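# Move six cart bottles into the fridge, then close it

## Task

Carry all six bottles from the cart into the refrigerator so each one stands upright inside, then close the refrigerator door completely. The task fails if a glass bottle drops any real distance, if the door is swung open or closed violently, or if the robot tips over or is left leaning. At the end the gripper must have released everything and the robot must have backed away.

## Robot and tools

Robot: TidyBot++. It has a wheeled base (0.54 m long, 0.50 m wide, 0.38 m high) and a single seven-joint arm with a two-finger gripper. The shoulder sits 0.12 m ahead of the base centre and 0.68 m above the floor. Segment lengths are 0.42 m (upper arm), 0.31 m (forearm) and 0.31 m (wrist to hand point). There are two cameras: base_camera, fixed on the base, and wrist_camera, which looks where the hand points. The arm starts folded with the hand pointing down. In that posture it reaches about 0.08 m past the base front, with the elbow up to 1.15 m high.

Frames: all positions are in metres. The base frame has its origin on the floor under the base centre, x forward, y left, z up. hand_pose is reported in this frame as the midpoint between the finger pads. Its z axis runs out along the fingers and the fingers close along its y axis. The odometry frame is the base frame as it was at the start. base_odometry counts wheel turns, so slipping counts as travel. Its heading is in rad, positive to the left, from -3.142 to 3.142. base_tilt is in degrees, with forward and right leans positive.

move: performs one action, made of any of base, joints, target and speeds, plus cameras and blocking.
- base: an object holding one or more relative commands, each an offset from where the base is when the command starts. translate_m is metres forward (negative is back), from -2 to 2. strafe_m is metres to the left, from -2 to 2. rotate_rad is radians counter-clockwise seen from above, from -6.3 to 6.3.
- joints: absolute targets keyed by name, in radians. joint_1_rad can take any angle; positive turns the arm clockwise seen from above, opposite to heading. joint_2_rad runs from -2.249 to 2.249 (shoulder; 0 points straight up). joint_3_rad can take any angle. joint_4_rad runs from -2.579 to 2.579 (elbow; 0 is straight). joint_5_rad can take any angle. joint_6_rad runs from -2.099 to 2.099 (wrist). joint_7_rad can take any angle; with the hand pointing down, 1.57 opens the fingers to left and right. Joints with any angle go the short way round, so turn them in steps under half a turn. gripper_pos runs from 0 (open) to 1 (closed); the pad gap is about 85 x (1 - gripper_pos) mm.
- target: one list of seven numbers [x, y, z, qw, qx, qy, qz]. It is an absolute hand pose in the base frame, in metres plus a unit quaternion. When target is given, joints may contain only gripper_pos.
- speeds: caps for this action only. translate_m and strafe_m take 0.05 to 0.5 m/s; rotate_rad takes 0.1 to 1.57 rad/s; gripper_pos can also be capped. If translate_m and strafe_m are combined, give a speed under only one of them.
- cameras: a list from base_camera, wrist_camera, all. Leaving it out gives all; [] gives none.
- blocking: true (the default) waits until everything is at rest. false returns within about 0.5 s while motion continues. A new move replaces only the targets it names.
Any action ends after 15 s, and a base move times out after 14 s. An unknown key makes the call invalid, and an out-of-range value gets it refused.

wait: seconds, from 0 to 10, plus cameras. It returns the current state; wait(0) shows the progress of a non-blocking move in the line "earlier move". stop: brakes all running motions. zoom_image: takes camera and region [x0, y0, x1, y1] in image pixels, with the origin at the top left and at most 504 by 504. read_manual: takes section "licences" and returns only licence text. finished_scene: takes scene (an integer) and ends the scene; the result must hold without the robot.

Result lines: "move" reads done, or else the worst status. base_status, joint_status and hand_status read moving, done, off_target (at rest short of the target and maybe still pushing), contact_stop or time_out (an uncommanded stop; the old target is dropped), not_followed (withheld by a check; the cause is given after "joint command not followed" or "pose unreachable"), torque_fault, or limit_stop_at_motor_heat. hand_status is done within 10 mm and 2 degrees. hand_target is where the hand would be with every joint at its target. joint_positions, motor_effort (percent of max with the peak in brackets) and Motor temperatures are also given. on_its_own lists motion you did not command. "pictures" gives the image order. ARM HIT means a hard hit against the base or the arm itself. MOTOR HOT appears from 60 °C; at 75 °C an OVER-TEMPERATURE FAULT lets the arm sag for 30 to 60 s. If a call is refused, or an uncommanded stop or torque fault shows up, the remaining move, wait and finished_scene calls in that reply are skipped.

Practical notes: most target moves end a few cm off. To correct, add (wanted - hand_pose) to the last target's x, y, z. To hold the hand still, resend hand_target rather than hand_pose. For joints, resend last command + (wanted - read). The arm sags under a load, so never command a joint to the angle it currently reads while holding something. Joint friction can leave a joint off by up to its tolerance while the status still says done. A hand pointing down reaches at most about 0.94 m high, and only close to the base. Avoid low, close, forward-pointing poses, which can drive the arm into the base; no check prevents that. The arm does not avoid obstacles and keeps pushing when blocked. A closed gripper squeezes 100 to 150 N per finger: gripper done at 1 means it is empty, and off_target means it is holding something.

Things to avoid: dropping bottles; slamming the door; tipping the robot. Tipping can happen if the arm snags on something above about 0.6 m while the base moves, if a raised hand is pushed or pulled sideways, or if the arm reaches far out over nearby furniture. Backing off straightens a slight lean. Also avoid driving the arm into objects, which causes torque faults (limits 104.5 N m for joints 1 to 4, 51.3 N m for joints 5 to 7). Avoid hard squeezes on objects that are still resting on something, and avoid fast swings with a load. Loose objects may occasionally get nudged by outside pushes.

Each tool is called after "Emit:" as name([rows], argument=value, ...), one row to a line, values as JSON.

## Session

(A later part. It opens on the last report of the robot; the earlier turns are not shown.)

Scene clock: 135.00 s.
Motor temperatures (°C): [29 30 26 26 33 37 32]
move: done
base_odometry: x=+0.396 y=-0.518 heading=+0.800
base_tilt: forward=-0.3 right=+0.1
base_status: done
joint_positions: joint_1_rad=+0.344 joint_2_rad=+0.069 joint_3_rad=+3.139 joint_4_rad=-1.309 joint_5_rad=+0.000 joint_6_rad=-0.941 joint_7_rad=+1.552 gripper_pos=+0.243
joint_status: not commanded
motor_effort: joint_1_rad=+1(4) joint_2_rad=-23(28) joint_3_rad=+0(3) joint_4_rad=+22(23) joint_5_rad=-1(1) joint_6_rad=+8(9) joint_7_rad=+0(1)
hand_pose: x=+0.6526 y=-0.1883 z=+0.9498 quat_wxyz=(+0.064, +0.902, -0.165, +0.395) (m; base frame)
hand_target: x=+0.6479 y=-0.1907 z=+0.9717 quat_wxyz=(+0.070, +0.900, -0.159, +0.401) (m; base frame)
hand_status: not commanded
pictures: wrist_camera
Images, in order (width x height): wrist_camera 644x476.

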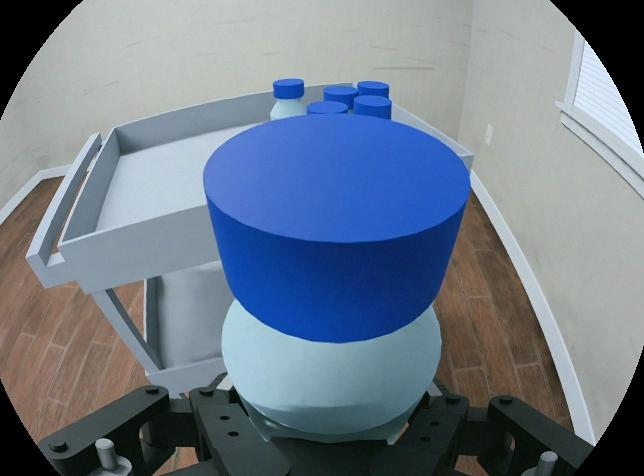

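Emit:
move(base={"rotate_rad": 1.044}, joints={"joint_1_rad": 0.0}, speeds={"rotate_rad": 0.8}, cameras=[])

Emit:
move(base={"translate_m": 1.45})

Scene clock: 137.67 s.
Motor temperatures (°C): [29 30 26 26 33 37 32]
move: done
base_odometry: x=+0.396 y=-0.518 heading=+1.843
base_tilt: forward=-0.3 right=+0.1
base_status: done
joint_positions: joint_1_rad=-0.002 joint_2_rad=+0.069 joint_3_rad=+3.138 joint_4_rad=-1.309 joint_5_rad=+0.000 joint_6_rad=-0.941 joint_7_rad=+1.552 gripper_pos=+0.243
joint_status: all done
motor_effort: joint_1_rad=+1(4) joint_2_rad=-22(25) joint_3_rad=+0(4) joint_4_rad=+22(23) joint_5_rad=+0(2) joint_6_rad=+8(9) joint_7_rad=+0(1)
hand_pose: x=+0.6848 y=+0.0047 z=+0.9498 quat_wxyz=(-0.005, +0.917, -0.006, +0.400) (m; base frame)
hand_target: x=+0.6812 y=+0.0022 z=+0.9717 quat_wxyz=(-0.001, +0.914, +0.000, +0.407) (m; base frame)
hand_status: not commanded
pictures: none
No camera images: "cameras" was empty.

Scene clock: 141.83 s.
Motor temperatures (°C): [29 30 26 26 33 37 32]
move: done
base_odometry: x=+0.005 y=+0.879 heading=+1.845
base_tilt: forward=-0.3 right=+0.1
base_status: done
joint_positions: joint_1_rad=-0.002 joint_2_rad=+0.069 joint_3_rad=+3.138 joint_4_rad=-1.309 joint_5_rad=+0.000 joint_6_rad=-0.942 joint_7_rad=+1.552 gripper_pos=+0.243
joint_status: not commanded
motor_effort: joint_1_rad=+1(2) joint_2_rad=-22(25) joint_3_rad=+0(1) joint_4_rad=+22(23) joint_5_rad=+0(1) joint_6_rad=+8(9) joint_7_rad=+0(1)
hand_pose: x=+0.6845 y=+0.0047 z=+0.9499 quat_wxyz=(-0.005, +0.917, -0.006, +0.400) (m; base frame)
hand_target: x=+0.6812 y=+0.0022 z=+0.9717 quat_wxyz=(-0.001, +0.914, +0.000, +0.407) (m; base frame)
hand_status: not commanded
pictures: base_camera, wrist_camera
Images, in order (width x height): base_camera 644x364, wrist_camera 644x476.

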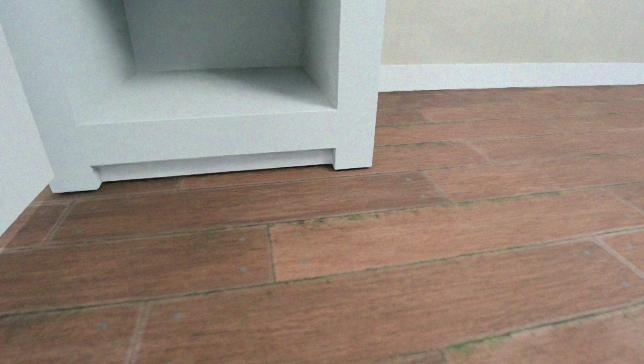

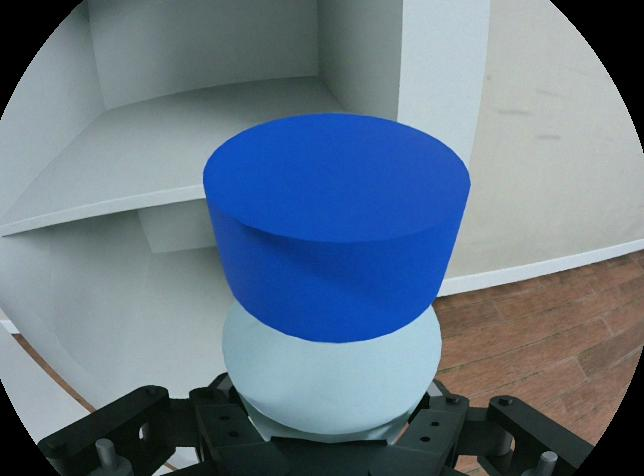

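Emit:
move(base={"strafe_m": -0.06, "rotate_rad": 0.19}, joints={"joint_1_rad": -0.35, "joint_2_rad": 0.444, "joint_4_rad": -0.569, "joint_6_rad": -1.326})

Scene clock: 147.07 s.
Motor temperatures (°C): [29 30 26 26 33 37 32]
move: done
base_odometry: x=+0.063 y=+0.895 heading=+2.035
base_tilt: forward=-0.3 right=+0.1
base_status: done
joint_positions: joint_1_rad=-0.340 joint_2_rad=+0.426 joint_3_rad=+3.138 joint_4_rad=-0.626 joint_5_rad=+0.000 joint_6_rad=-1.274 joint_7_rad=+1.552 gripper_pos=+0.243
joint_status: all done
motor_effort: joint_1_rad=+1(3) joint_2_rad=-31(34) joint_3_rad=+0(2) joint_4_rad=+20(23) joint_5_rad=+0(2) joint_6_rad=+8(10) joint_7_rad=+0(1)
hand_pose: x=+0.7529 y=+0.2278 z=+1.0071 quat_wxyz=(-0.072, +0.906, +0.148, +0.390) (m; base frame)
hand_target: x=+0.7489 y=+0.2322 z=+1.0119 quat_wxyz=(-0.069, +0.906, +0.160, +0.385) (m; base frame)
hand_status: not commanded
pictures: base_camera, wrist_camera
Images, in order (width x height): base_camera 644x364, wrist_camera 644x476.

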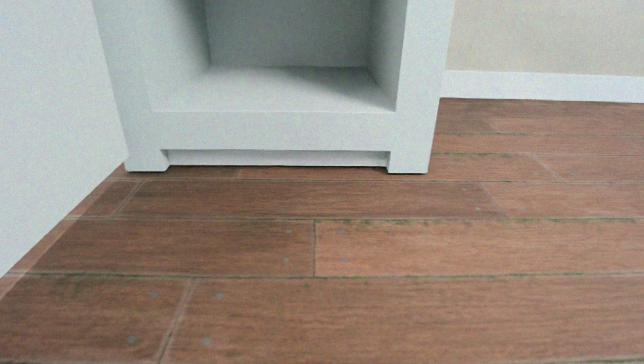

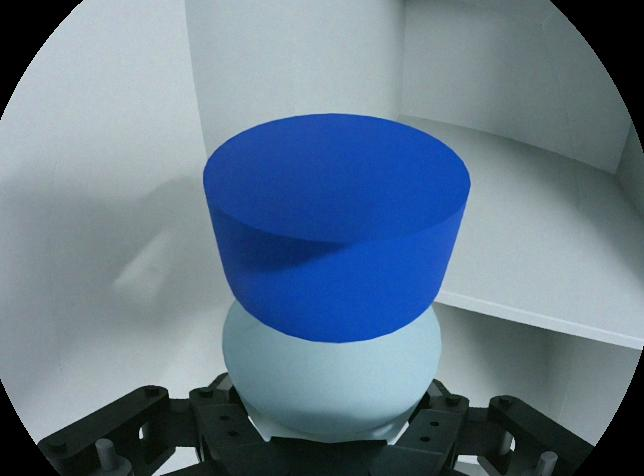

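Emit:
move(base={"strafe_m": -0.04, "translate_m": 0.54}, speeds={"translate_m": 0.2})

Scene clock: 152.63 s.
Motor temperatures (°C): [29 30 26 26 33 37 32]
move: done
base_odometry: x=-0.142 y=+1.396 heading=+2.035
base_tilt: forward=-0.3 right=+0.1
base_status: done
joint_positions: joint_1_rad=-0.353 joint_2_rad=+0.412 joint_3_rad=+3.138 joint_4_rad=-0.623 joint_5_rad=-0.002 joint_6_rad=-1.335 joint_7_rad=+1.552 gripper_pos=+0.243
joint_status: not commanded
motor_effort: joint_1_rad=+3(6) joint_2_rad=-24(34) joint_3_rad=+1(4) joint_4_rad=+22(23) joint_5_rad=+1(5) joint_6_rad=+16(24) joint_7_rad=+0(1)
hand_pose: x=+0.7330 y=+0.2303 z=+1.0051 quat_wxyz=(-0.072, +0.913, +0.155, +0.370) (m; base frame)
hand_target: x=+0.7489 y=+0.2322 z=+1.0119 quat_wxyz=(-0.069, +0.906, +0.160, +0.385) (m; base frame)
hand_status: not commanded
pictures: base_camera, wrist_camera
Images, in order (width x height): base_camera 644x364, wrist_camera 644x476.

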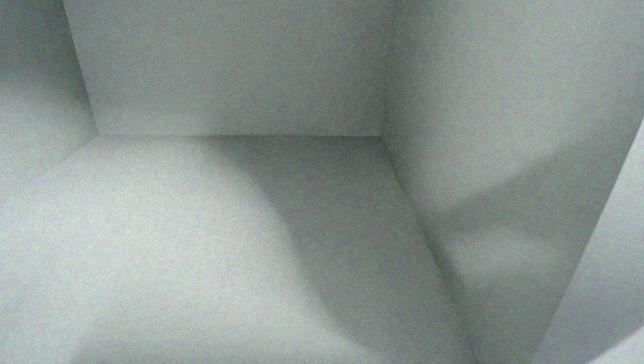

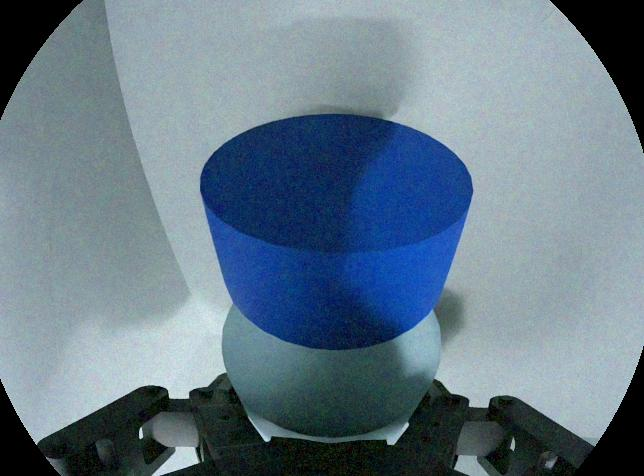

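Emit:
move(base={"translate_m": -0.05}, speeds={"translate_m": 0.1})

Scene clock: 153.93 s.
Motor temperatures (°C): [29 30 26 26 33 37 32]
move: done
base_odometry: x=-0.120 y=+1.352 heading=+2.035
base_tilt: forward=-0.3 right=+0.1
base_status: done
joint_positions: joint_1_rad=-0.350 joint_2_rad=+0.439 joint_3_rad=+3.138 joint_4_rad=-0.611 joint_5_rad=-0.002 joint_6_rad=-1.320 joint_7_rad=+1.552 gripper_pos=+0.243
joint_status: not commanded
motor_effort: joint_1_rad=+1(3) joint_2_rad=-32(35) joint_3_rad=+0(2) joint_4_rad=+20(21) joint_5_rad=+0(2) joint_6_rad=+7(16) joint_7_rad=+0(1)
hand_pose: x=+0.7456 y=+0.2330 z=+0.9961 quat_wxyz=(-0.071, +0.914, +0.154, +0.370) (m; base frame)
hand_target: x=+0.7489 y=+0.2322 z=+1.0119 quat_wxyz=(-0.069, +0.906, +0.160, +0.385) (m; base frame)
hand_status: not commanded
pictures: base_camera, wrist_camera
Images, in order (width x height): base_camera 644x364, wrist_camera 644x476.

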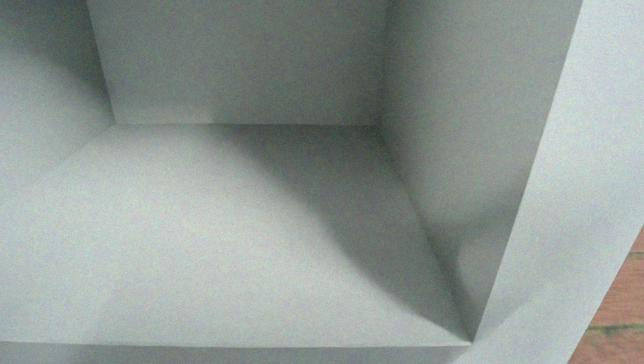

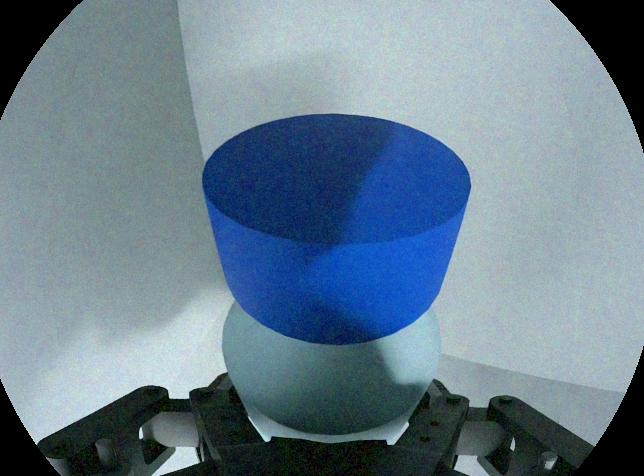

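Emit:
move(joints={"joint_2_rad": 0.357, "joint_4_rad": -0.917, "joint_6_rad": -1.065}, cameras=["wrist_camera"])

Emit:
move(joints={"joint_2_rad": 0.342, "joint_4_rad": -1.005, "joint_6_rad": -0.992}, cameras=["wrist_camera"])

Scene clock: 156.23 s.
Motor temperatures (°C): [29 30 26 26 33 37 32]
move: done
base_odometry: x=-0.120 y=+1.352 heading=+2.035
base_tilt: forward=-0.3 right=+0.1
base_status: not commanded
joint_positions: joint_1_rad=-0.350 joint_2_rad=+0.348 joint_3_rad=+3.138 joint_4_rad=-0.877 joint_5_rad=-0.002 joint_6_rad=-1.094 joint_7_rad=+1.552 gripper_pos=+0.243
joint_status: all done
motor_effort: joint_1_rad=-2(2) joint_2_rad=-24(34) joint_3_rad=-2(2) joint_4_rad=+16(21) joint_5_rad=-2(3) joint_6_rad=+3(8) joint_7_rad=+0(1)
hand_pose: x=+0.7443 y=+0.2327 z=+0.9722 quat_wxyz=(-0.076, +0.904, +0.152, +0.392) (m; base frame)
hand_target: x=+0.7490 y=+0.2323 z=+0.9517 quat_wxyz=(-0.069, +0.906, +0.160, +0.385) (m; base frame)
hand_status: not commanded
pictures: wrist_camera
Images, in order (width x height): wrist_camera 644x476.

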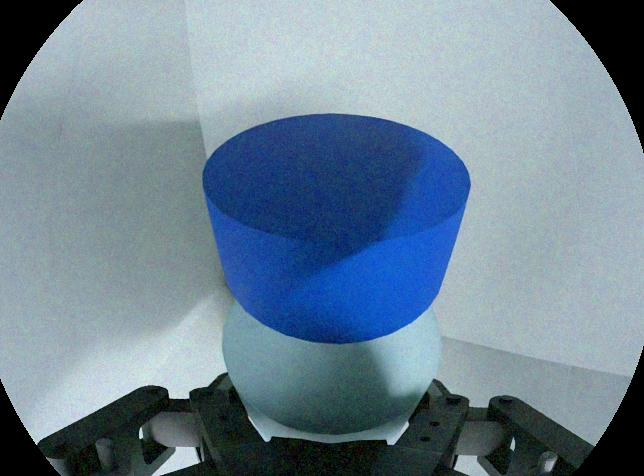

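Scene clock: 157.10 s.
Motor temperatures (°C): [29 30 26 26 33 37 32]
move: done
base_odometry: x=-0.120 y=+1.352 heading=+2.035
base_tilt: forward=-0.3 right=+0.1
base_status: not commanded
joint_positions: joint_1_rad=-0.350 joint_2_rad=+0.314 joint_3_rad=+3.138 joint_4_rad=-0.953 joint_5_rad=-0.002 joint_6_rad=-1.014 joint_7_rad=+1.552 gripper_pos=+0.243
joint_status: all done
motor_effort: joint_1_rad=-2(2) joint_2_rad=-20(25) joint_3_rad=-2(2) joint_4_rad=+14(17) joint_5_rad=-2(3) joint_6_rad=+2(5) joint_7_rad=-1(1)
hand_pose: x=+0.7433 y=+0.2322 z=+0.9728 quat_wxyz=(-0.079, +0.896, +0.151, +0.409) (m; base frame)
hand_target: x=+0.7490 y=+0.2323 z=+0.9317 quat_wxyz=(-0.069, +0.906, +0.161, +0.385) (m; base frame)
hand_status: not commanded
pictures: wrist_camera
Images, in order (width x height): wrist_camera 644x476.

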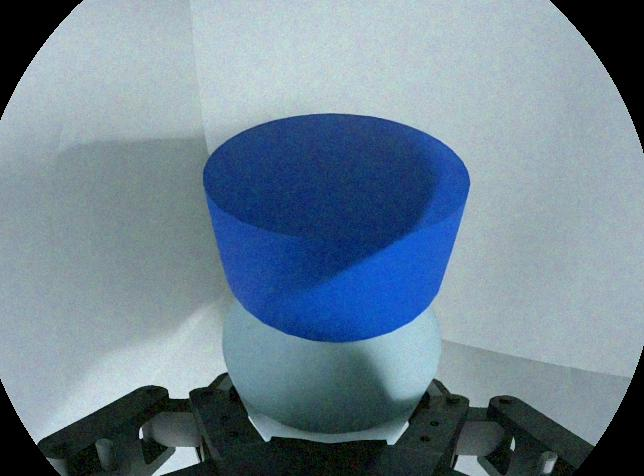

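Emit:
move(joints={"joint_2_rad": 0.425, "joint_4_rad": -0.72, "joint_6_rad": -1.25}, cameras=["wrist_camera"])

Scene clock: 159.20 s.
Motor temperatures (°C): [29 30 26 26 33 37 32]
move: done
base_odometry: x=-0.120 y=+1.352 heading=+2.035
base_tilt: forward=-0.3 right=+0.1
base_status: not commanded
joint_positions: joint_1_rad=-0.350 joint_2_rad=+0.395 joint_3_rad=+3.138 joint_4_rad=-0.768 joint_5_rad=-0.002 joint_6_rad=-1.198 joint_7_rad=+1.552 gripper_pos=+0.243
joint_status: all done
motor_effort: joint_1_rad=+1(2) joint_2_rad=-30(31) joint_3_rad=+0(2) joint_4_rad=+20(20) joint_5_rad=+0(2) joint_6_rad=+7(8) joint_7_rad=+0(1)
hand_pose: x=+0.7466 y=+0.2334 z=+0.9734 quat_wxyz=(-0.072, +0.912, +0.154, +0.373) (m; base frame)
hand_target: x=+0.7488 y=+0.2322 z=+0.9665 quat_wxyz=(-0.064, +0.917, +0.162, +0.359) (m; base frame)
hand_status: not commanded
pictures: wrist_camera
Images, in order (width x height): wrist_camera 644x476.

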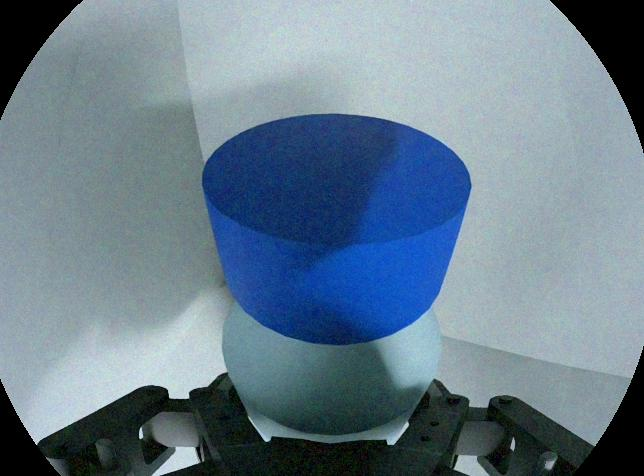

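Emit:
move(joints={"joint_2_rad": 0.425, "joint_4_rad": -0.745, "joint_6_rad": -1.225}, cameras=[])

Emit:
move(joints={"gripper_pos": 0.15}, cameras=["wrist_camera"])

Emit:
move(joints={"gripper_pos": 0.0}, cameras=["wrist_camera"])

Scene clock: 160.33 s.
Motor temperatures (°C): [29 30 26 26 33 37 32]
move: done
base_odometry: x=-0.120 y=+1.352 heading=+2.035
base_tilt: forward=-0.3 right=+0.1
base_status: not commanded
joint_positions: joint_1_rad=-0.350 joint_2_rad=+0.395 joint_3_rad=+3.138 joint_4_rad=-0.768 joint_5_rad=-0.002 joint_6_rad=-1.198 joint_7_rad=+1.552 gripper_pos=+0.243
joint_status: all done
motor_effort: joint_1_rad=+1(1) joint_2_rad=-29(31) joint_3_rad=+0(1) joint_4_rad=+19(20) joint_5_rad=+0(1) joint_6_rad=+7(8) joint_7_rad=-1(1)
hand_pose: x=+0.7466 y=+0.2334 z=+0.9734 quat_wxyz=(-0.072, +0.912, +0.154, +0.373) (m; base frame)
hand_target: x=+0.7517 y=+0.2332 z=+0.9593 quat_wxyz=(-0.064, +0.917, +0.162, +0.359) (m; base frame)
hand_status: not commanded
pictures: none
No camera images: "cameras" was empty.

Scene clock: 161.07 s.
Motor temperatures (°C): [29 30 26 26 33 37 32]
move: done
base_odometry: x=-0.120 y=+1.352 heading=+2.035
base_tilt: forward=-0.3 right=+0.1
base_status: not commanded
joint_positions: joint_1_rad=-0.350 joint_2_rad=+0.396 joint_3_rad=+3.138 joint_4_rad=-0.768 joint_5_rad=-0.002 joint_6_rad=-1.198 joint_7_rad=+1.552 gripper_pos=+0.150
joint_status: all done
motor_effort: joint_1_rad=+1(1) joint_2_rad=-27(31) joint_3_rad=+0(1) joint_4_rad=+19(21) joint_5_rad=+0(1) joint_6_rad=+6(7) joint_7_rad=+0(1)
hand_pose: x=+0.7469 y=+0.2335 z=+0.9729 quat_wxyz=(-0.072, +0.912, +0.154, +0.373) (m; base frame)
hand_target: x=+0.7517 y=+0.2332 z=+0.9593 quat_wxyz=(-0.064, +0.917, +0.162, +0.359) (m; base frame)
hand_status: not commanded
pictures: wrist_camera
Images, in order (width x height): wrist_camera 644x476.

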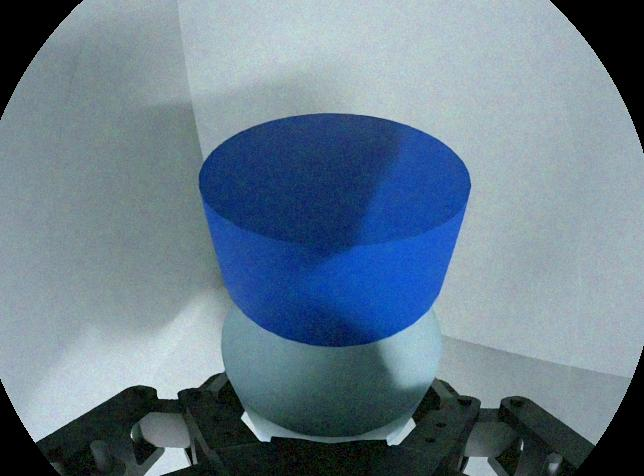

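Scene clock: 161.63 s.
Motor temperatures (°C): [29 30 26 26 33 37 32]
move: done
base_odometry: x=-0.120 y=+1.352 heading=+2.035
base_tilt: forward=-0.3 right=+0.1
base_status: not commanded
joint_positions: joint_1_rad=-0.350 joint_2_rad=+0.396 joint_3_rad=+3.138 joint_4_rad=-0.768 joint_5_rad=-0.002 joint_6_rad=-1.198 joint_7_rad=+1.552 gripper_pos=+0.000
joint_status: all done
motor_effort: joint_1_rad=+1(1) joint_2_rad=-28(29) joint_3_rad=+0(1) joint_4_rad=+19(19) joint_5_rad=+0(1) joint_6_rad=+5(7) joint_7_rad=+0(1)
hand_pose: x=+0.7469 y=+0.2335 z=+0.9729 quat_wxyz=(-0.072, +0.912, +0.154, +0.373) (m; base frame)
hand_target: x=+0.7517 y=+0.2332 z=+0.9593 quat_wxyz=(-0.064, +0.917, +0.162, +0.359) (m; base frame)
hand_status: not commanded
pictures: wrist_camera
Images, in order (width x height): wrist_camera 644x476.

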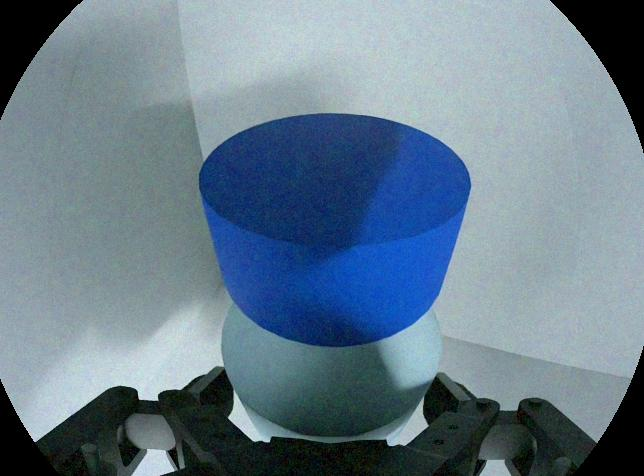

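Emit:
move(base={"translate_m": -0.1}, speeds={"translate_m": 0.08})

Scene clock: 166.97 s.
Motor temperatures (°C): [29 31 26 26 33 37 32]
move: done
base_odometry: x=-0.075 y=+1.262 heading=+2.035
base_tilt: forward=-0.3 right=+0.1
base_status: done
joint_positions: joint_1_rad=-0.350 joint_2_rad=+0.400 joint_3_rad=+3.138 joint_4_rad=-0.768 joint_5_rad=-0.002 joint_6_rad=-1.198 joint_7_rad=+1.552 gripper_pos=+0.000
joint_status: not commanded
motor_effort: joint_1_rad=+1(2) joint_2_rad=-29(32) joint_3_rad=+0(1) joint_4_rad=+18(19) joint_5_rad=+0(1) joint_6_rad=+6(7) joint_7_rad=+0(1)
hand_pose: x=+0.7479 y=+0.2337 z=+0.9705 quat_wxyz=(-0.072, +0.913, +0.154, +0.371) (m; base frame)
hand_target: x=+0.7517 y=+0.2332 z=+0.9593 quat_wxyz=(-0.064, +0.917, +0.162, +0.359) (m; base frame)
hand_status: not commanded
pictures: base_camera, wrist_camera
Images, in order (width x height): base_camera 644x364, wrist_camera 644x476.

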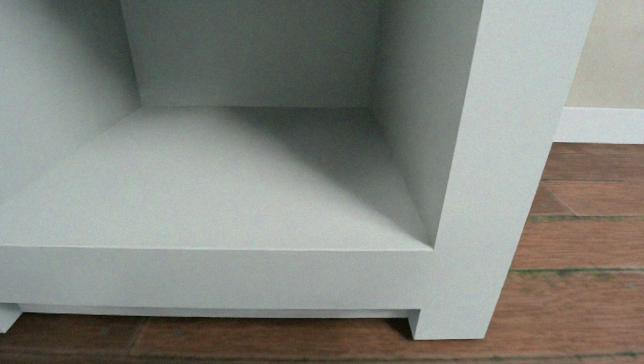

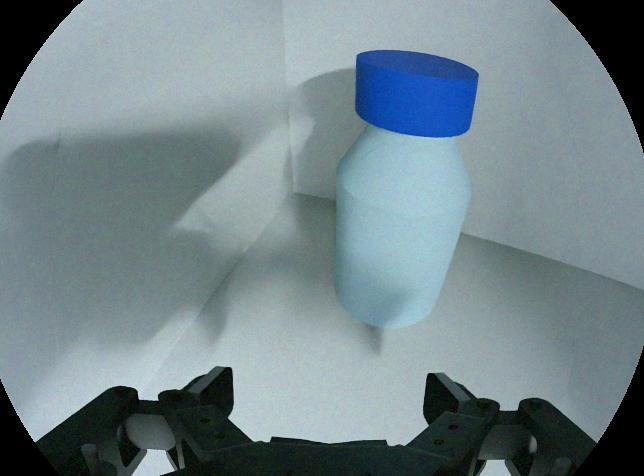

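Emit:
move(base={"translate_m": -0.41}, speeds={"translate_m": 0.3}, cameras=[])

Emit:
move(base={"rotate_rad": -0.191, "strafe_m": 0.05}, joints={"joint_1_rad": 0, "joint_2_rad": -0.3, "joint_4_rad": -1.7, "joint_6_rad": -0.8})

Scene clock: 169.87 s.
Motor temperatures (°C): [29 31 26 26 33 37 32]
move: done
base_odometry: x=+0.109 y=+0.896 heading=+2.035
base_tilt: forward=-0.3 right=+0.1
base_status: done
joint_positions: joint_1_rad=-0.350 joint_2_rad=+0.403 joint_3_rad=+3.138 joint_4_rad=-0.768 joint_5_rad=-0.002 joint_6_rad=-1.198 joint_7_rad=+1.552 gripper_pos=+0.000
joint_status: not commanded
motor_effort: joint_1_rad=+1(2) joint_2_rad=-28(32) joint_3_rad=+0(1) joint_4_rad=+18(19) joint_5_rad=+0(1) joint_6_rad=+6(6) joint_7_rad=+0(1)
hand_pose: x=+0.7489 y=+0.2339 z=+0.9681 quat_wxyz=(-0.071, +0.913, +0.154, +0.370) (m; base frame)
hand_target: x=+0.7517 y=+0.2332 z=+0.9593 quat_wxyz=(-0.064, +0.917, +0.162, +0.359) (m; base frame)
hand_status: not commanded
pictures: none
No camera images: "cameras" was empty.

Scene clock: 172.10 s.
Motor temperatures (°C): [29 31 26 26 33 37 32]
move: done
base_odometry: x=+0.064 y=+0.873 heading=+1.844
base_tilt: forward=-0.3 right=+0.1
base_status: done
joint_positions: joint_1_rad=-0.014 joint_2_rad=-0.292 joint_3_rad=+3.138 joint_4_rad=-1.680 joint_5_rad=-0.002 joint_6_rad=-0.851 joint_7_rad=+1.552 gripper_pos=+0.000
joint_status: all done
motor_effort: joint_1_rad=+1(6) joint_2_rad=-8(32) joint_3_rad=+0(2) joint_4_rad=+19(20) joint_5_rad=+0(1) joint_6_rad=+6(7) joint_7_rad=+0(1)
hand_pose: x=+0.5514 y=+0.0098 z=+0.9491 quat_wxyz=(-0.008, +0.900, -0.001, +0.436) (m; base frame)
hand_target: x=+0.5561 y=+0.0021 z=+0.9540 quat_wxyz=(+0.000, +0.891, +0.000, +0.454) (m; base frame)
hand_status: not commanded
pictures: base_camera, wrist_camera
Images, in order (width x height): base_camera 644x364, wrist_camera 644x476.

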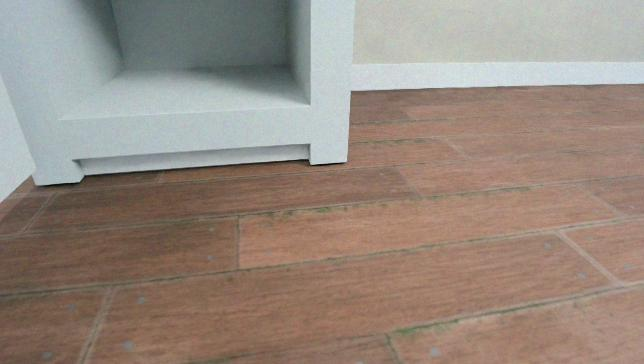

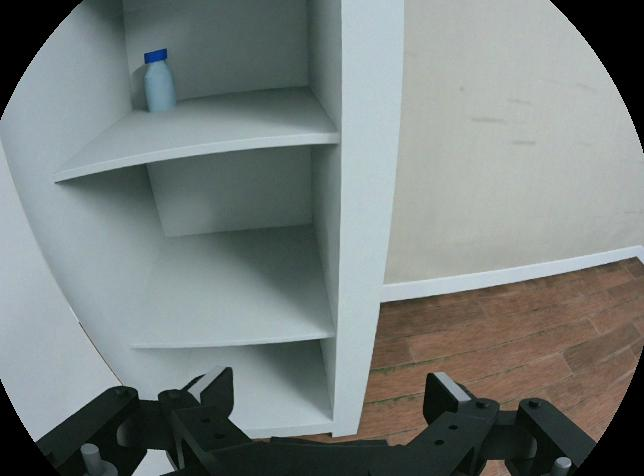

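Emit:
move(base={"translate_m": -1.429, "strafe_m": 0.056}, cameras=[])

Emit:
move(base={"rotate_rad": -1.044}, cameras=[])

Emit:
move(base={"translate_m": 0.147, "strafe_m": -0.051})

Scene clock: 176.73 s.
Motor temperatures (°C): [29 31 26 26 33 37 32]
move: done
base_odometry: x=+0.395 y=-0.518 heading=+1.843
base_tilt: forward=-0.3 right=+0.1
base_status: done
joint_positions: joint_1_rad=-0.013 joint_2_rad=-0.303 joint_3_rad=+3.138 joint_4_rad=-1.681 joint_5_rad=-0.002 joint_6_rad=-0.846 joint_7_rad=+1.552 gripper_pos=+0.000
joint_status: not commanded
motor_effort: joint_1_rad=+1(1) joint_2_rad=-8(12) joint_3_rad=+1(2) joint_4_rad=+20(20) joint_5_rad=+0(1) joint_6_rad=+6(7) joint_7_rad=+0(1)
hand_pose: x=+0.5492 y=+0.0092 z=+0.9544 quat_wxyz=(-0.008, +0.897, -0.001, +0.443) (m; base frame)
hand_target: x=+0.5561 y=+0.0021 z=+0.9540 quat_wxyz=(+0.000, +0.891, +0.000, +0.454) (m; base frame)
hand_status: not commanded
pictures: none
No camera images: "cameras" was empty.

Scene clock: 178.67 s.
Motor temperatures (°C): [29 31 26 26 33 37 32]
move: done
base_odometry: x=+0.395 y=-0.518 heading=+0.800
base_tilt: forward=-0.3 right=+0.1
base_status: done
joint_positions: joint_1_rad=-0.005 joint_2_rad=-0.303 joint_3_rad=+3.139 joint_4_rad=-1.681 joint_5_rad=-0.002 joint_6_rad=-0.845 joint_7_rad=+1.552 gripper_pos=+0.000
joint_status: not commanded
motor_effort: joint_1_rad=+1(2) joint_2_rad=-7(9) joint_3_rad=+1(2) joint_4_rad=+20(20) joint_5_rad=+0(1) joint_6_rad=+6(7) joint_7_rad=+0(1)
hand_pose: x=+0.5494 y=+0.0054 z=+0.9545 quat_wxyz=(-0.006, +0.896, -0.005, +0.443) (m; base frame)
hand_target: x=+0.5561 y=+0.0021 z=+0.9540 quat_wxyz=(+0.000, +0.891, +0.000, +0.454) (m; base frame)
hand_status: not commanded
pictures: none
No camera images: "cameras" was empty.

Scene clock: 180.10 s.
Motor temperatures (°C): [29 31 26 26 33 37 32]
move: done
base_odometry: x=+0.535 y=-0.448 heading=+0.799
base_tilt: forward=-0.3 right=+0.1
base_status: done
joint_positions: joint_1_rad=-0.005 joint_2_rad=-0.298 joint_3_rad=+3.139 joint_4_rad=-1.682 joint_5_rad=-0.002 joint_6_rad=-0.843 joint_7_rad=+1.552 gripper_pos=+0.000
joint_status: not commanded
motor_effort: joint_1_rad=+1(1) joint_2_rad=-8(11) joint_3_rad=+1(2) joint_4_rad=+20(20) joint_5_rad=+0(1) joint_6_rad=+6(7) joint_7_rad=+0(1)
hand_pose: x=+0.5510 y=+0.0054 z=+0.9525 quat_wxyz=(-0.006, +0.897, -0.005, +0.442) (m; base frame)
hand_target: x=+0.5561 y=+0.0021 z=+0.9540 quat_wxyz=(+0.000, +0.891, +0.000, +0.454) (m; base frame)
hand_status: not commanded
pictures: base_camera, wrist_camera
Images, in order (width x height): base_camera 644x364, wrist_camera 644x476.

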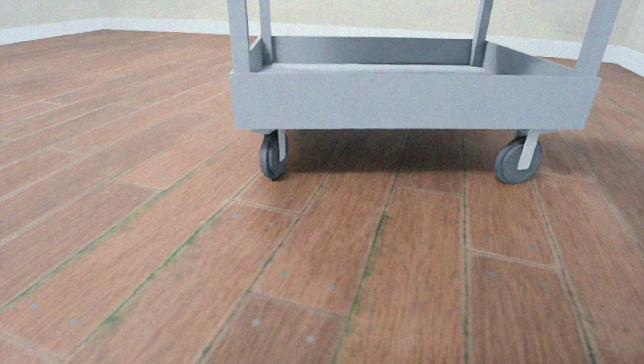

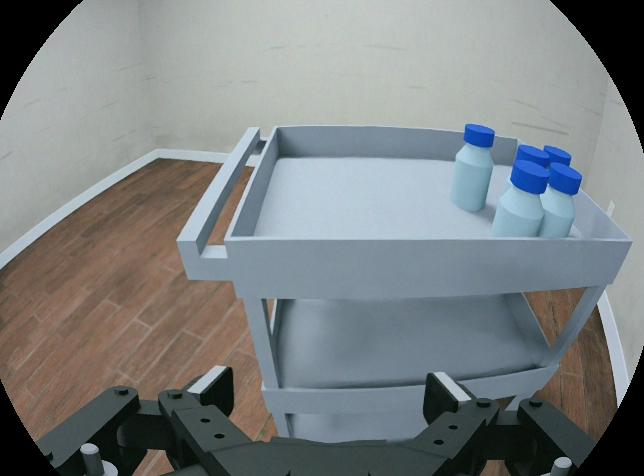

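Emit:
move(base={"translate_m": 0.365, "strafe_m": -0.056}, joints={"joint_1_rad": 0.342}, speeds={"translate_m": 0.25})

Scene clock: 184.00 s.
Motor temperatures (°C): [29 31 26 26 33 37 32]
move: done
base_odometry: x=+0.830 y=-0.226 heading=+0.799
base_tilt: forward=-0.3 right=+0.1
base_status: done
joint_positions: joint_1_rad=+0.329 joint_2_rad=-0.301 joint_3_rad=+3.139 joint_4_rad=-1.682 joint_5_rad=-0.002 joint_6_rad=-0.842 joint_7_rad=+1.552 gripper_pos=+0.000
joint_status: all done
motor_effort: joint_1_rad=+0(2) joint_2_rad=-8(10) joint_3_rad=+0(2) joint_4_rad=+20(20) joint_5_rad=+0(1) joint_6_rad=+7(8) joint_7_rad=+0(1)
hand_pose: x=+0.5281 y=-0.1363 z=+0.9538 quat_wxyz=(+0.067, +0.883, -0.154, +0.438) (m; base frame)
hand_target: x=+0.5315 y=-0.1446 z=+0.9540 quat_wxyz=(+0.077, +0.878, -0.151, +0.447) (m; base frame)
hand_status: not commanded
pictures: base_camera, wrist_camera
Images, in order (width x height): base_camera 644x364, wrist_camera 644x476.

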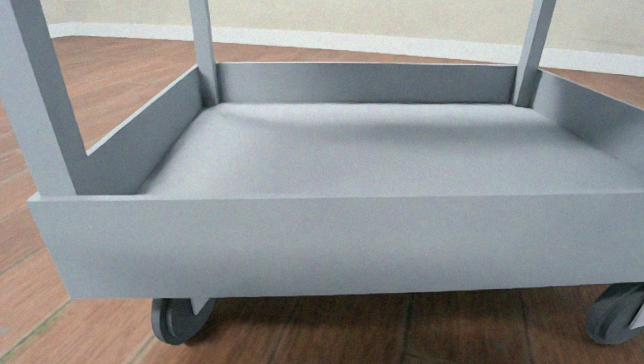

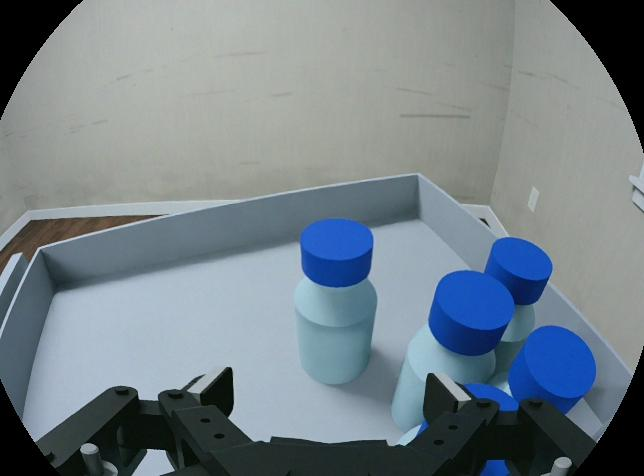

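Emit:
move(base={"translate_m": 0.08, "strafe_m": 0.156}, joints={"joint_1_rad": 0.673, "gripper_pos": 0.1, "joint_2_rad": -0.2}, speeds={"translate_m": 0.2})

Scene clock: 187.17 s.
Motor temperatures (°C): [29 31 26 26 33 37 32]
move: done
base_odometry: x=+0.774 y=-0.059 heading=+0.799
base_tilt: forward=-0.3 right=+0.1
base_status: done
joint_positions: joint_1_rad=+0.660 joint_2_rad=-0.220 joint_3_rad=+3.139 joint_4_rad=-1.688 joint_5_rad=-0.002 joint_6_rad=-0.831 joint_7_rad=+1.552 gripper_pos=+0.100
joint_status: all done
motor_effort: joint_1_rad=+1(2) joint_2_rad=-11(11) joint_3_rad=+1(2) joint_4_rad=+20(20) joint_5_rad=+0(1) joint_6_rad=+6(7) joint_7_rad=+0(1)
hand_pose: x=+0.4788 y=-0.2752 z=+0.9174 quat_wxyz=(+0.128, +0.861, -0.303, +0.388) (m; base frame)
hand_target: x=+0.4817 y=-0.2864 z=+0.9090 quat_wxyz=(+0.135, +0.862, -0.301, +0.386) (m; base frame)
hand_status: not commanded
pictures: base_camera, wrist_camera
Images, in order (width x height): base_camera 644x364, wrist_camera 644x476.

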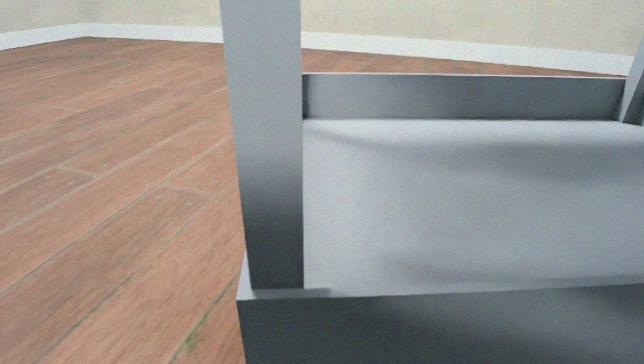

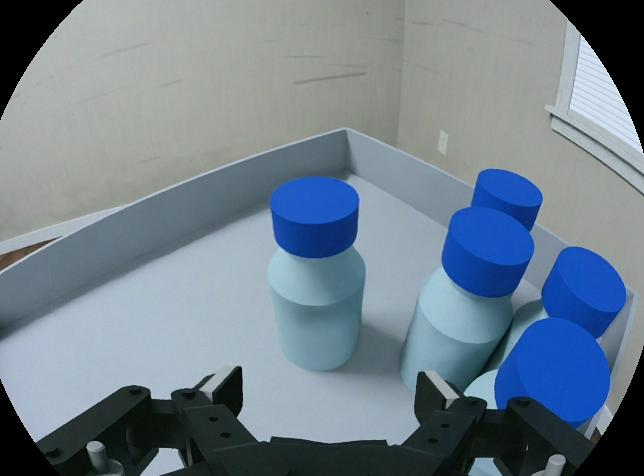

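Emit:
move(joints={"joint_1_rad": 0.645, "joint_2_rad": -0.112, "joint_4_rad": -1.647, "joint_6_rad": -0.734})

Scene clock: 188.50 s.
Motor temperatures (°C): [29 31 26 26 33 37 32]
move: done
base_odometry: x=+0.774 y=-0.059 heading=+0.799
base_tilt: forward=-0.3 right=+0.1
base_status: not commanded
joint_positions: joint_1_rad=+0.655 joint_2_rad=-0.123 joint_3_rad=+3.139 joint_4_rad=-1.678 joint_5_rad=-0.002 joint_6_rad=-0.780 joint_7_rad=+1.552 gripper_pos=+0.100
joint_status: all done
motor_effort: joint_1_rad=+0(1) joint_2_rad=-14(16) joint_3_rad=+0(1) joint_4_rad=+20(21) joint_5_rad=+0(1) joint_6_rad=+6(7) joint_7_rad=+0(1)
hand_pose: x=+0.5075 y=-0.2942 z=+0.8890 quat_wxyz=(+0.122, +0.868, -0.303, +0.373) (m; base frame)
hand_target: x=+0.5243 y=-0.3022 z=+0.9111 quat_wxyz=(+0.134, +0.860, -0.287, +0.401) (m; base frame)
hand_status: not commanded
pictures: base_camera, wrist_camera
Images, in order (width x height): base_camera 644x364, wrist_camera 644x476.

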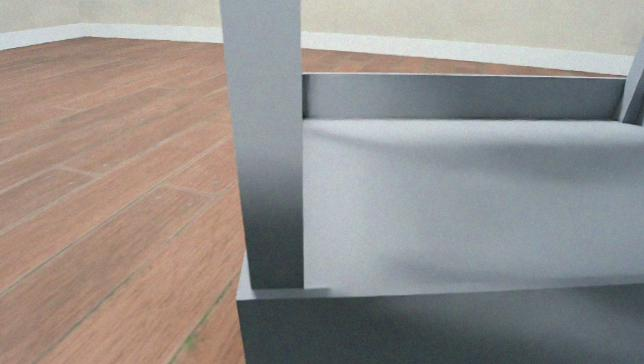

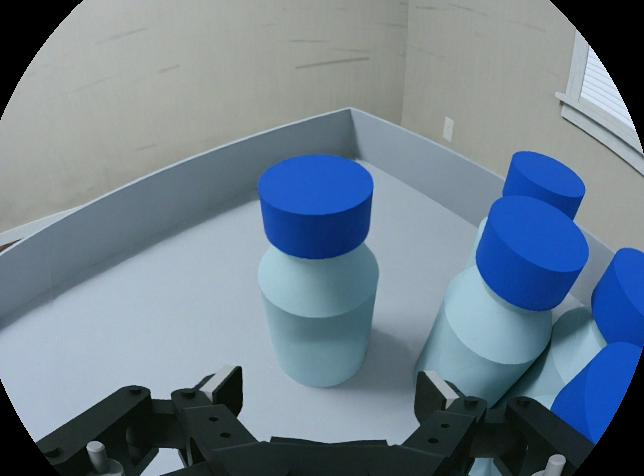

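Emit:
move(joints={"joint_1_rad": 0.61, "joint_2_rad": 0.0, "joint_4_rad": -1.62, "joint_6_rad": -0.68}, cameras=["wrist_camera"])

Scene clock: 189.97 s.
Motor temperatures (°C): [29 31 26 26 33 37 32]
move: done
base_odometry: x=+0.774 y=-0.059 heading=+0.799
base_tilt: forward=-0.3 right=+0.1
base_status: not commanded
joint_positions: joint_1_rad=+0.622 joint_2_rad=-0.013 joint_3_rad=+3.139 joint_4_rad=-1.657 joint_5_rad=-0.002 joint_6_rad=-0.728 joint_7_rad=+1.552 gripper_pos=+0.100
joint_status: all done
motor_effort: joint_1_rad=+1(1) joint_2_rad=-17(19) joint_3_rad=+1(1) joint_4_rad=+19(21) joint_5_rad=+0(1) joint_6_rad=+6(7) joint_7_rad=+0(1)
hand_pose: x=+0.5471 y=-0.3031 z=+0.8559 quat_wxyz=(+0.110, +0.880, -0.291, +0.359) (m; base frame)
hand_target: x=+0.5679 y=-0.3110 z=+0.8797 quat_wxyz=(+0.122, +0.871, -0.274, +0.390) (m; base frame)
hand_status: not commanded
pictures: wrist_camera
Images, in order (width x height): wrist_camera 644x476.

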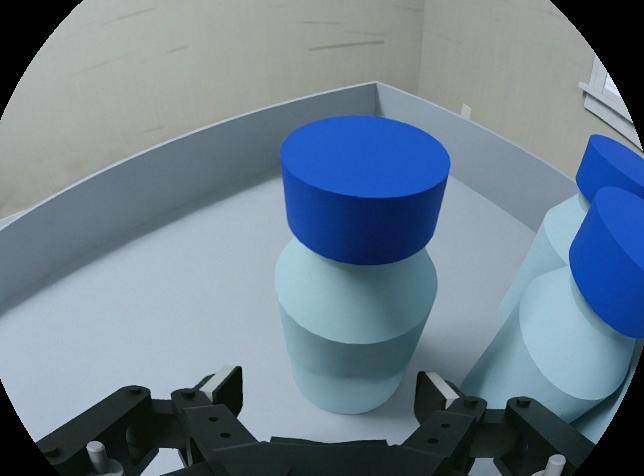

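Emit:
move(joints={"joint_1_rad": 0.64, "joint_2_rad": 0.05, "joint_4_rad": -1.59, "joint_6_rad": -0.66}, cameras=["wrist_camera"])

Scene clock: 191.07 s.
Motor temperatures (°C): [29 31 26 26 33 37 32]
move: done
base_odometry: x=+0.774 y=-0.059 heading=+0.799
base_tilt: forward=-0.3 right=+0.1
base_status: not commanded
joint_positions: joint_1_rad=+0.633 joint_2_rad=+0.028 joint_3_rad=+3.139 joint_4_rad=-1.626 joint_5_rad=-0.002 joint_6_rad=-0.706 joint_7_rad=+1.552 gripper_pos=+0.100
joint_status: all done
motor_effort: joint_1_rad=+0(1) joint_2_rad=-18(20) joint_3_rad=+0(1) joint_4_rad=+20(20) joint_5_rad=-1(1) joint_6_rad=+5(6) joint_7_rad=+0(1)
hand_pose: x=+0.5597 y=-0.3194 z=+0.8552 quat_wxyz=(+0.114, +0.876, -0.295, +0.363) (m; base frame)
hand_target: x=+0.5749 y=-0.3367 z=+0.8729 quat_wxyz=(+0.128, +0.867, -0.287, +0.388) (m; base frame)
hand_status: not commanded
pictures: wrist_camera
Images, in order (width x height): wrist_camera 644x476.

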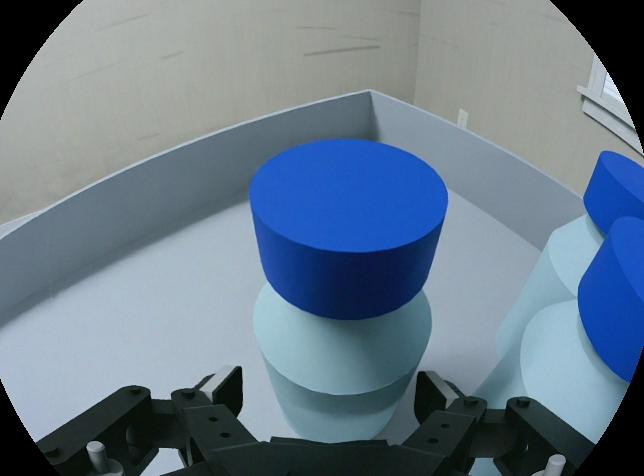

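Emit:
move(joints={"joint_1_rad": 0.655, "joint_2_rad": 0.13, "joint_4_rad": -1.54, "joint_6_rad": -0.63}, cameras=["wrist_camera"])

Scene clock: 192.33 s.
Motor temperatures (°C): [29 31 26 26 33 37 32]
move: done
base_odometry: x=+0.774 y=-0.059 heading=+0.799
base_tilt: forward=-0.3 right=+0.1
base_status: not commanded
joint_positions: joint_1_rad=+0.638 joint_2_rad=+0.096 joint_3_rad=+3.138 joint_4_rad=-1.575 joint_5_rad=-0.002 joint_6_rad=-0.679 joint_7_rad=+1.552 gripper_pos=+0.100
joint_status: all done
motor_effort: joint_1_rad=+3(4) joint_2_rad=-19(21) joint_3_rad=+2(3) joint_4_rad=+19(20) joint_5_rad=+1(1) joint_6_rad=+6(7) joint_7_rad=+0(1)
hand_pose: x=+0.5827 y=-0.3391 z=+0.8506 quat_wxyz=(+0.116, +0.874, -0.297, +0.368) (m; base frame)
hand_target: x=+0.5958 y=-0.3634 z=+0.8605 quat_wxyz=(+0.131, +0.864, -0.293, +0.387) (m; base frame)
hand_status: not commanded
pictures: wrist_camera
Images, in order (width x height): wrist_camera 644x476.

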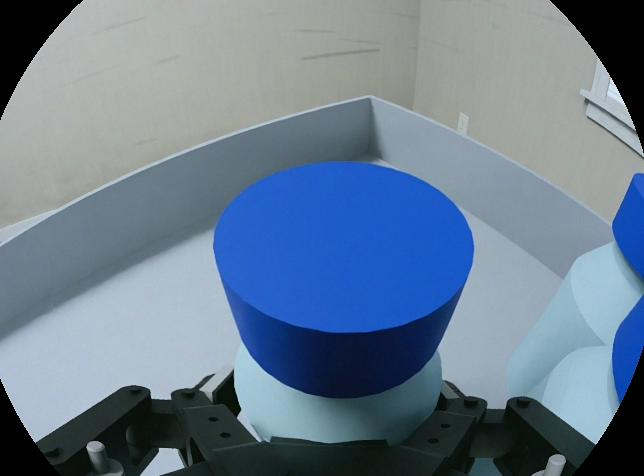

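Emit:
move(joints={"joint_2_rad": 0.16, "joint_4_rad": -1.55, "joint_6_rad": -0.61, "gripper_pos": 0.1}, cameras=[])

Emit:
move(joints={"gripper_pos": 0.4}, cameras=["wrist_camera"])

Scene clock: 193.47 s.
Motor temperatures (°C): [29 31 26 26 33 37 32]
move: done
base_odometry: x=+0.774 y=-0.059 heading=+0.799
base_tilt: forward=-0.3 right=+0.1
base_status: not commanded
joint_positions: joint_1_rad=+0.638 joint_2_rad=+0.101 joint_3_rad=+3.138 joint_4_rad=-1.573 joint_5_rad=-0.002 joint_6_rad=-0.654 joint_7_rad=+1.552 gripper_pos=+0.100
joint_status: all done
motor_effort: joint_1_rad=+2(3) joint_2_rad=-15(19) joint_3_rad=+1(2) joint_4_rad=+18(20) joint_5_rad=+0(2) joint_6_rad=+5(7) joint_7_rad=+1(1)
hand_pose: x=+0.5880 y=-0.3433 z=+0.8540 quat_wxyz=(+0.119, +0.870, -0.295, +0.377) (m; base frame)
hand_target: x=+0.6012 y=-0.3675 z=+0.8416 quat_wxyz=(+0.128, +0.868, -0.295, +0.378) (m; base frame)
hand_status: not commanded
pictures: none
No camera images: "cameras" was empty.

Scene clock: 194.17 s.
Motor temperatures (°C): [29 31 26 26 33 37 32]
move: off_target
base_odometry: x=+0.774 y=-0.059 heading=+0.799
base_tilt: forward=-0.3 right=+0.1
base_status: not commanded
joint_positions: joint_1_rad=+0.645 joint_2_rad=+0.103 joint_3_rad=+3.138 joint_4_rad=-1.572 joint_5_rad=-0.002 joint_6_rad=-0.653 joint_7_rad=+1.552 gripper_pos=+0.232
joint_status: gripper_pos off_target (ended at +0.232, target +0.400)
motor_effort: joint_1_rad=+1(2) joint_2_rad=-15(17) joint_3_rad=+1(2) joint_4_rad=+17(18) joint_5_rad=+0(1) joint_6_rad=+6(6) joint_7_rad=+0(1)
hand_pose: x=+0.5864 y=-0.3469 z=+0.8538 quat_wxyz=(+0.120, +0.869, -0.298, +0.377) (m; base frame)
hand_target: x=+0.6012 y=-0.3675 z=+0.8416 quat_wxyz=(+0.128, +0.868, -0.295, +0.378) (m; base frame)
hand_status: not commanded
pictures: wrist_camera
Images, in order (width x height): wrist_camera 644x476.

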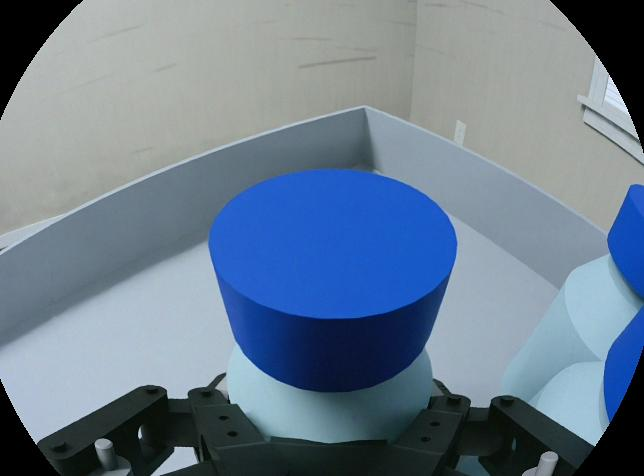

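Emit:
move(joints={"joint_2_rad": 0.06, "joint_4_rad": -1.256, "joint_6_rad": -0.985, "gripper_pos": 0.5}, cameras=["wrist_camera"])

Scene clock: 196.20 s.
Motor temperatures (°C): [29 31 26 26 33 37 32]
move: off_target
base_odometry: x=+0.774 y=-0.059 heading=+0.799
base_tilt: forward=-0.3 right=+0.1
base_status: not commanded
joint_positions: joint_1_rad=+0.645 joint_2_rad=+0.080 joint_3_rad=+3.138 joint_4_rad=-1.315 joint_5_rad=-0.002 joint_6_rad=-0.938 joint_7_rad=+1.552 gripper_pos=+0.232
joint_status: gripper_pos off_target (ended at +0.232, target +0.500); the others done
motor_effort: joint_1_rad=+0(2) joint_2_rad=-23(29) joint_3_rad=+0(1) joint_4_rad=+23(25) joint_5_rad=+0(1) joint_6_rad=+9(10) joint_7_rad=+0(1)
hand_pose: x=+0.5753 y=-0.3386 z=+0.9408 quat_wxyz=(+0.119, +0.870, -0.298, +0.374) (m; base frame)
hand_target: x=+0.5655 y=-0.3402 z=+0.9734 quat_wxyz=(+0.131, +0.865, -0.293, +0.387) (m; base frame)
hand_status: not commanded
pictures: wrist_camera
Images, in order (width x height): wrist_camera 644x476.

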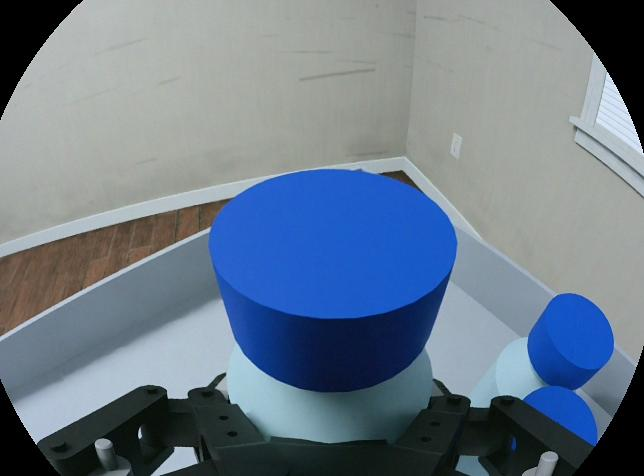

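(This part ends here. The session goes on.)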